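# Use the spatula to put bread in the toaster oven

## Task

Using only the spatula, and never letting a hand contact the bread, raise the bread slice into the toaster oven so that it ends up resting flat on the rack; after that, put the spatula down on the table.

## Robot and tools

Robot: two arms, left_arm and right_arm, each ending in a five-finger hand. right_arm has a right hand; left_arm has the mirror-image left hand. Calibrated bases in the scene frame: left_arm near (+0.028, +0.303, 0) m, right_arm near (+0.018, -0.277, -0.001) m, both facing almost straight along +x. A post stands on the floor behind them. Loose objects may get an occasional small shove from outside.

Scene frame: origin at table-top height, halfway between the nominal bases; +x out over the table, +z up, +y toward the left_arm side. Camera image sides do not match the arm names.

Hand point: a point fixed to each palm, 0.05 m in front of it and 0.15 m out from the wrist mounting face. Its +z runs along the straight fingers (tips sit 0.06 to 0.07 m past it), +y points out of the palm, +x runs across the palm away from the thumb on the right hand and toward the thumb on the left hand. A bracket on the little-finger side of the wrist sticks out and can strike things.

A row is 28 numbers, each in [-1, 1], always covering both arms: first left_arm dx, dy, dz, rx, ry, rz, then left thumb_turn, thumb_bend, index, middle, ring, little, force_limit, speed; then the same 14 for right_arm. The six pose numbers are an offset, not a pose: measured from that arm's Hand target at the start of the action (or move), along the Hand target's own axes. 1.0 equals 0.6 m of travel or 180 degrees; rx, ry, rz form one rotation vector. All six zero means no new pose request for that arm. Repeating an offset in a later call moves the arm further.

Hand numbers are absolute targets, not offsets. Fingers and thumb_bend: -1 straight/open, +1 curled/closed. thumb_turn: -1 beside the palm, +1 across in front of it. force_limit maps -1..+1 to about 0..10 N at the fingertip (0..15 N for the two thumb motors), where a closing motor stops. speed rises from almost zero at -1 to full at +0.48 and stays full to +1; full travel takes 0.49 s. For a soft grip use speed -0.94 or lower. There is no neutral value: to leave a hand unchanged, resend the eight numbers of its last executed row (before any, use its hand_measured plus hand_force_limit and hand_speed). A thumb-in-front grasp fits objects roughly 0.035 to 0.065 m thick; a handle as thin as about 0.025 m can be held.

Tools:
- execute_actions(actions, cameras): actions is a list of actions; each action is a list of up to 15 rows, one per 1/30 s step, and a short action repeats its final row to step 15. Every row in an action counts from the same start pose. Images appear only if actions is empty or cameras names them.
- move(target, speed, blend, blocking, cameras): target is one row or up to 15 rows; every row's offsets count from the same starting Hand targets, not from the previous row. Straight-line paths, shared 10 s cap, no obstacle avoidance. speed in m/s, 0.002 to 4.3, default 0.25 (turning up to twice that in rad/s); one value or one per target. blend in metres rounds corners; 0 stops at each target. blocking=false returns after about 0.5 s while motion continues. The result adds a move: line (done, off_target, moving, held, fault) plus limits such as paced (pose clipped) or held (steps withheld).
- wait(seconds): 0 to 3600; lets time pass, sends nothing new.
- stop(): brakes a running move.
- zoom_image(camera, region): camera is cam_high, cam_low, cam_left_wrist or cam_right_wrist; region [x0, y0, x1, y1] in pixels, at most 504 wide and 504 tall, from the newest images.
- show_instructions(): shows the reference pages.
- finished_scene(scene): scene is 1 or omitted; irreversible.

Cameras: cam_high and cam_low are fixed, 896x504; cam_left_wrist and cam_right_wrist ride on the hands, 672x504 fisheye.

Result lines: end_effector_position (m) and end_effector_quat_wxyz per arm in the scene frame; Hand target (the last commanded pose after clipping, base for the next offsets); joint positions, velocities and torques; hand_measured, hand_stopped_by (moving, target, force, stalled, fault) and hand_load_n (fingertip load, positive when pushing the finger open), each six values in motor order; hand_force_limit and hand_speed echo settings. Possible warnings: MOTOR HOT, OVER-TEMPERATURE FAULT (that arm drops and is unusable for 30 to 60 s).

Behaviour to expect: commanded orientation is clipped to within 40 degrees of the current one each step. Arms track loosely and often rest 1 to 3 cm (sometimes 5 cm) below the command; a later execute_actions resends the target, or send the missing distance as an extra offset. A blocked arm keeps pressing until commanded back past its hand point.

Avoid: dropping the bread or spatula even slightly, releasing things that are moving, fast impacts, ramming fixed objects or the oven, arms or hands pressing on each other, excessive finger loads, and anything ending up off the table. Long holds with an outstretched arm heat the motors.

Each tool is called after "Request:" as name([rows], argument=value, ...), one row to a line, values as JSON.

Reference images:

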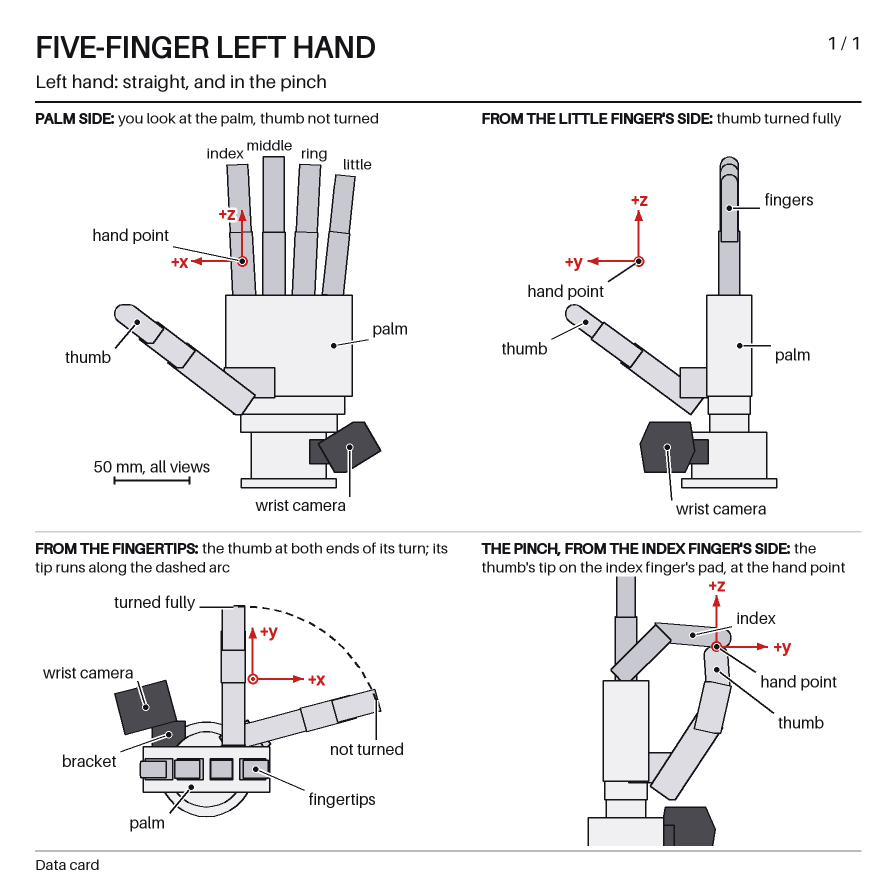

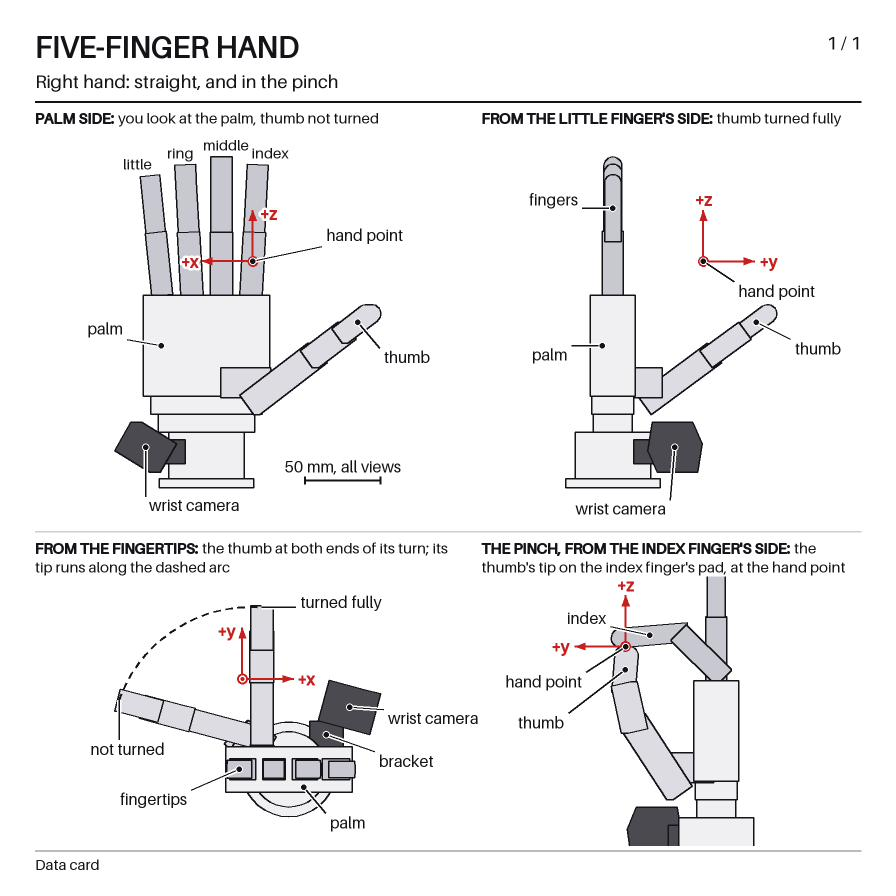

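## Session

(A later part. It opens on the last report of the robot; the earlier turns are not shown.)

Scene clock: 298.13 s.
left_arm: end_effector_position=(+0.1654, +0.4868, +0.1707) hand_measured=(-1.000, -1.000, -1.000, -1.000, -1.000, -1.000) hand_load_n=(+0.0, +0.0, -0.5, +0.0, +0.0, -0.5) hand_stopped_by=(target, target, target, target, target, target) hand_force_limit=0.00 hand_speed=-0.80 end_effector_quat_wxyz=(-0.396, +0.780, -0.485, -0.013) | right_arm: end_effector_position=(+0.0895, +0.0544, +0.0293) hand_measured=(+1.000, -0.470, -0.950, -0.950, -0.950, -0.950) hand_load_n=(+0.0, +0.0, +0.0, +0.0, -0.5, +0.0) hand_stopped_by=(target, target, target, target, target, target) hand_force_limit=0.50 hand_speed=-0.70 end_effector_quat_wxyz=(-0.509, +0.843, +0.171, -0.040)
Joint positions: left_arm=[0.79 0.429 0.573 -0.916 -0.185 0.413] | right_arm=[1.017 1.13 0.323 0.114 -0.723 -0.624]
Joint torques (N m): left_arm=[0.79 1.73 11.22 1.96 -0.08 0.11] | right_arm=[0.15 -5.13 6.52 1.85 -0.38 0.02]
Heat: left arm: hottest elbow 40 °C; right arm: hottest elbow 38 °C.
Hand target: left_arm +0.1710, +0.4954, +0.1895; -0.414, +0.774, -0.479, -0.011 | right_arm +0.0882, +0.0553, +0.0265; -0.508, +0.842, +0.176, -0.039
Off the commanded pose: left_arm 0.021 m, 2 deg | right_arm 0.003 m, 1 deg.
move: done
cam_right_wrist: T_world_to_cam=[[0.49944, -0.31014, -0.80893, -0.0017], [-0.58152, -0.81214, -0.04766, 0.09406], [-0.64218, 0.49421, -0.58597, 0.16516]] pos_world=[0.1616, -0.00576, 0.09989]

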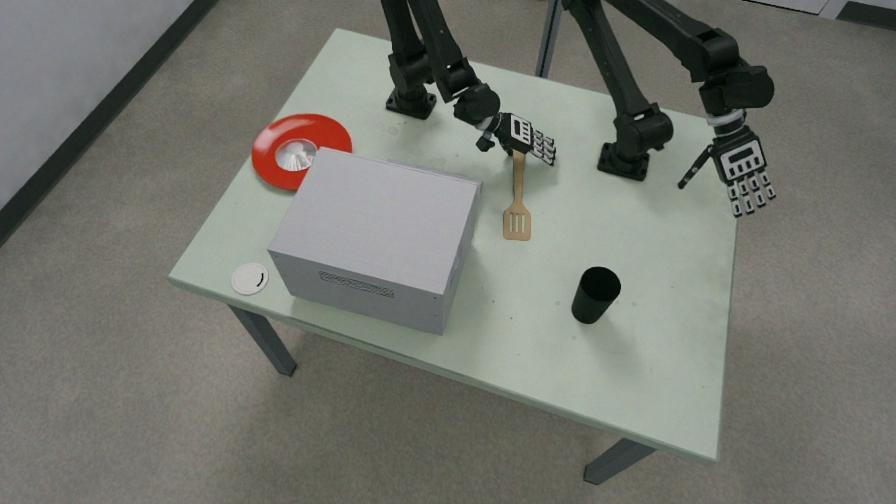

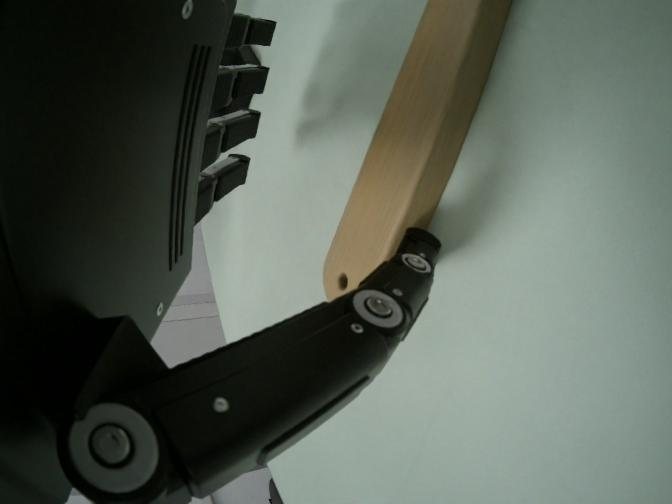

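Request:
move([
  [0,0,0,0,0,0,-1,-1,-1,-1,-1,-1,0,-0.8,-0.0012,0.004,-0.0355,0,0,0,1,-0.47,-0.95,-0.95,-0.95,-0.95,0.5,-0.7],
  [0,0,0,0,0,0,-1,-1,-1,-1,-1,-1,0,-0.8,0.0218,-0.1727,-0.1332,0,0,0,1,-0.47,-0.95,-0.95,-0.95,-0.95,0.5,-0.7],
], speed=[0.03,0.12], cameras=["all"])

Scene clock: 301.93 s.
left_arm: end_effector_position=(+0.1654, +0.4868, +0.1707) hand_measured=(-1.000, -1.000, -1.000, -1.000, -1.000, -1.000) hand_load_n=(-0.5, +0.0, +0.0, +0.0, +0.0, +0.0) hand_stopped_by=(target, target, target, target, target, target) hand_force_limit=0.00 hand_speed=-0.80 end_effector_quat_wxyz=(-0.396, +0.780, -0.485, -0.013) | right_arm: end_effector_position=(+0.0857, +0.0292, +0.1383) hand_measured=(+1.000, -0.470, -0.950, -0.950, -0.950, -0.950) hand_load_n=(+0.0, +0.0, +0.0, +0.0, -0.5, +0.0) hand_stopped_by=(target, target, target, target, target, target) hand_force_limit=0.50 hand_speed=-0.70 end_effector_quat_wxyz=(-0.499, +0.848, +0.170, -0.052)
Joint positions: left_arm=[0.79 0.429 0.573 -0.916 -0.185 0.413] | right_arm=[0.968 0.796 0.511 -0.475 -0.766 -0.678]
Joint torques (N m): left_arm=[0.03 1.79 11.37 2.02 -0.07 0.11] | right_arm=[-0.91 -4.25 11.96 0.85 -0.65 0.01]
Heat: left arm: hottest elbow 40 °C; right arm: hottest elbow 38 °C.
Hand target: left_arm +0.1710, +0.4954, +0.1895; -0.414, +0.774, -0.479, -0.011 | right_arm +0.0934, +0.0361, +0.1567; -0.509, +0.842, +0.177, -0.039
Off the commanded pose: left_arm 0.021 m, 2 deg | right_arm 0.021 m, 2 deg.
move: off_target (right_arm)
cam_left_wrist: T_world_to_cam=[[0.86531, -0.03933, 0.4997, -0.21133], [0.05795, -0.98238, -0.17768, 0.5017], [0.49788, 0.18271, -0.84778, 0.08519]] pos_world=[0.11138, 0.46898, 0.26697]
cam_right_wrist: T_world_to_cam=[[0.48905, -0.32681, -0.80872, 0.08194], [-0.57434, -0.81845, -0.01658, 0.0719], [-0.65648, 0.47259, -0.58796, 0.24116]] pos_world=[0.15954, -0.02835, 0.20925]

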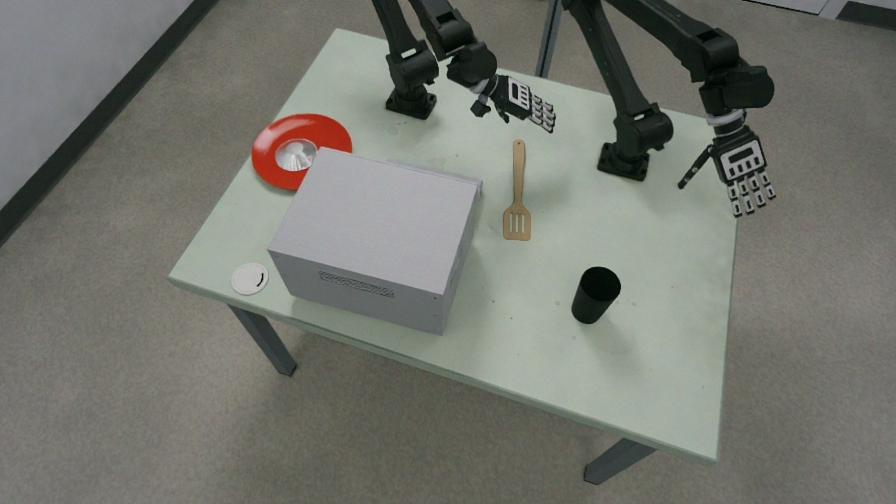

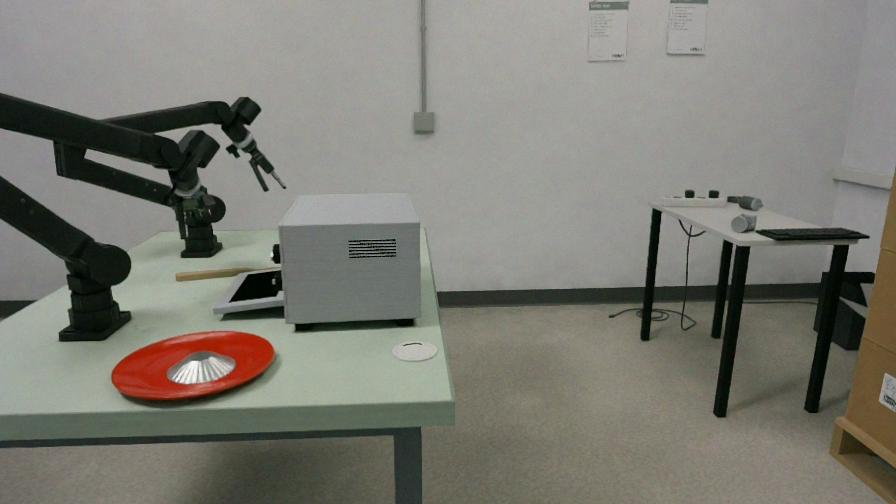

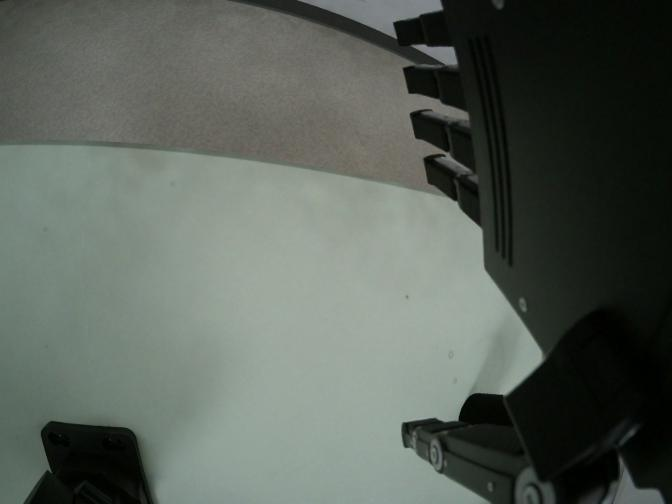

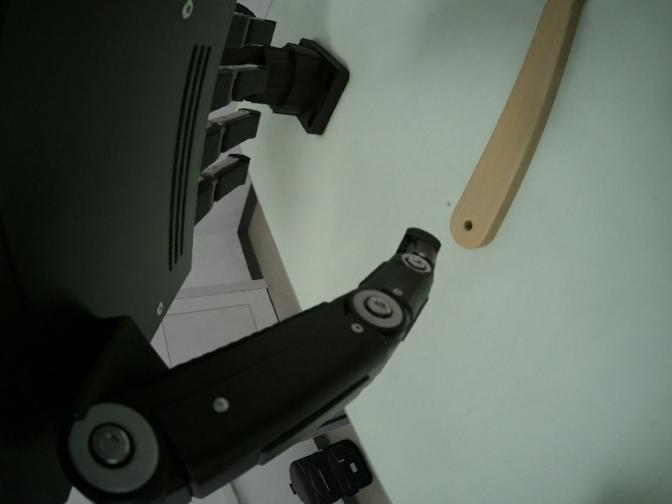

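Request:
finished_scene()

The scene is finished: the task was done.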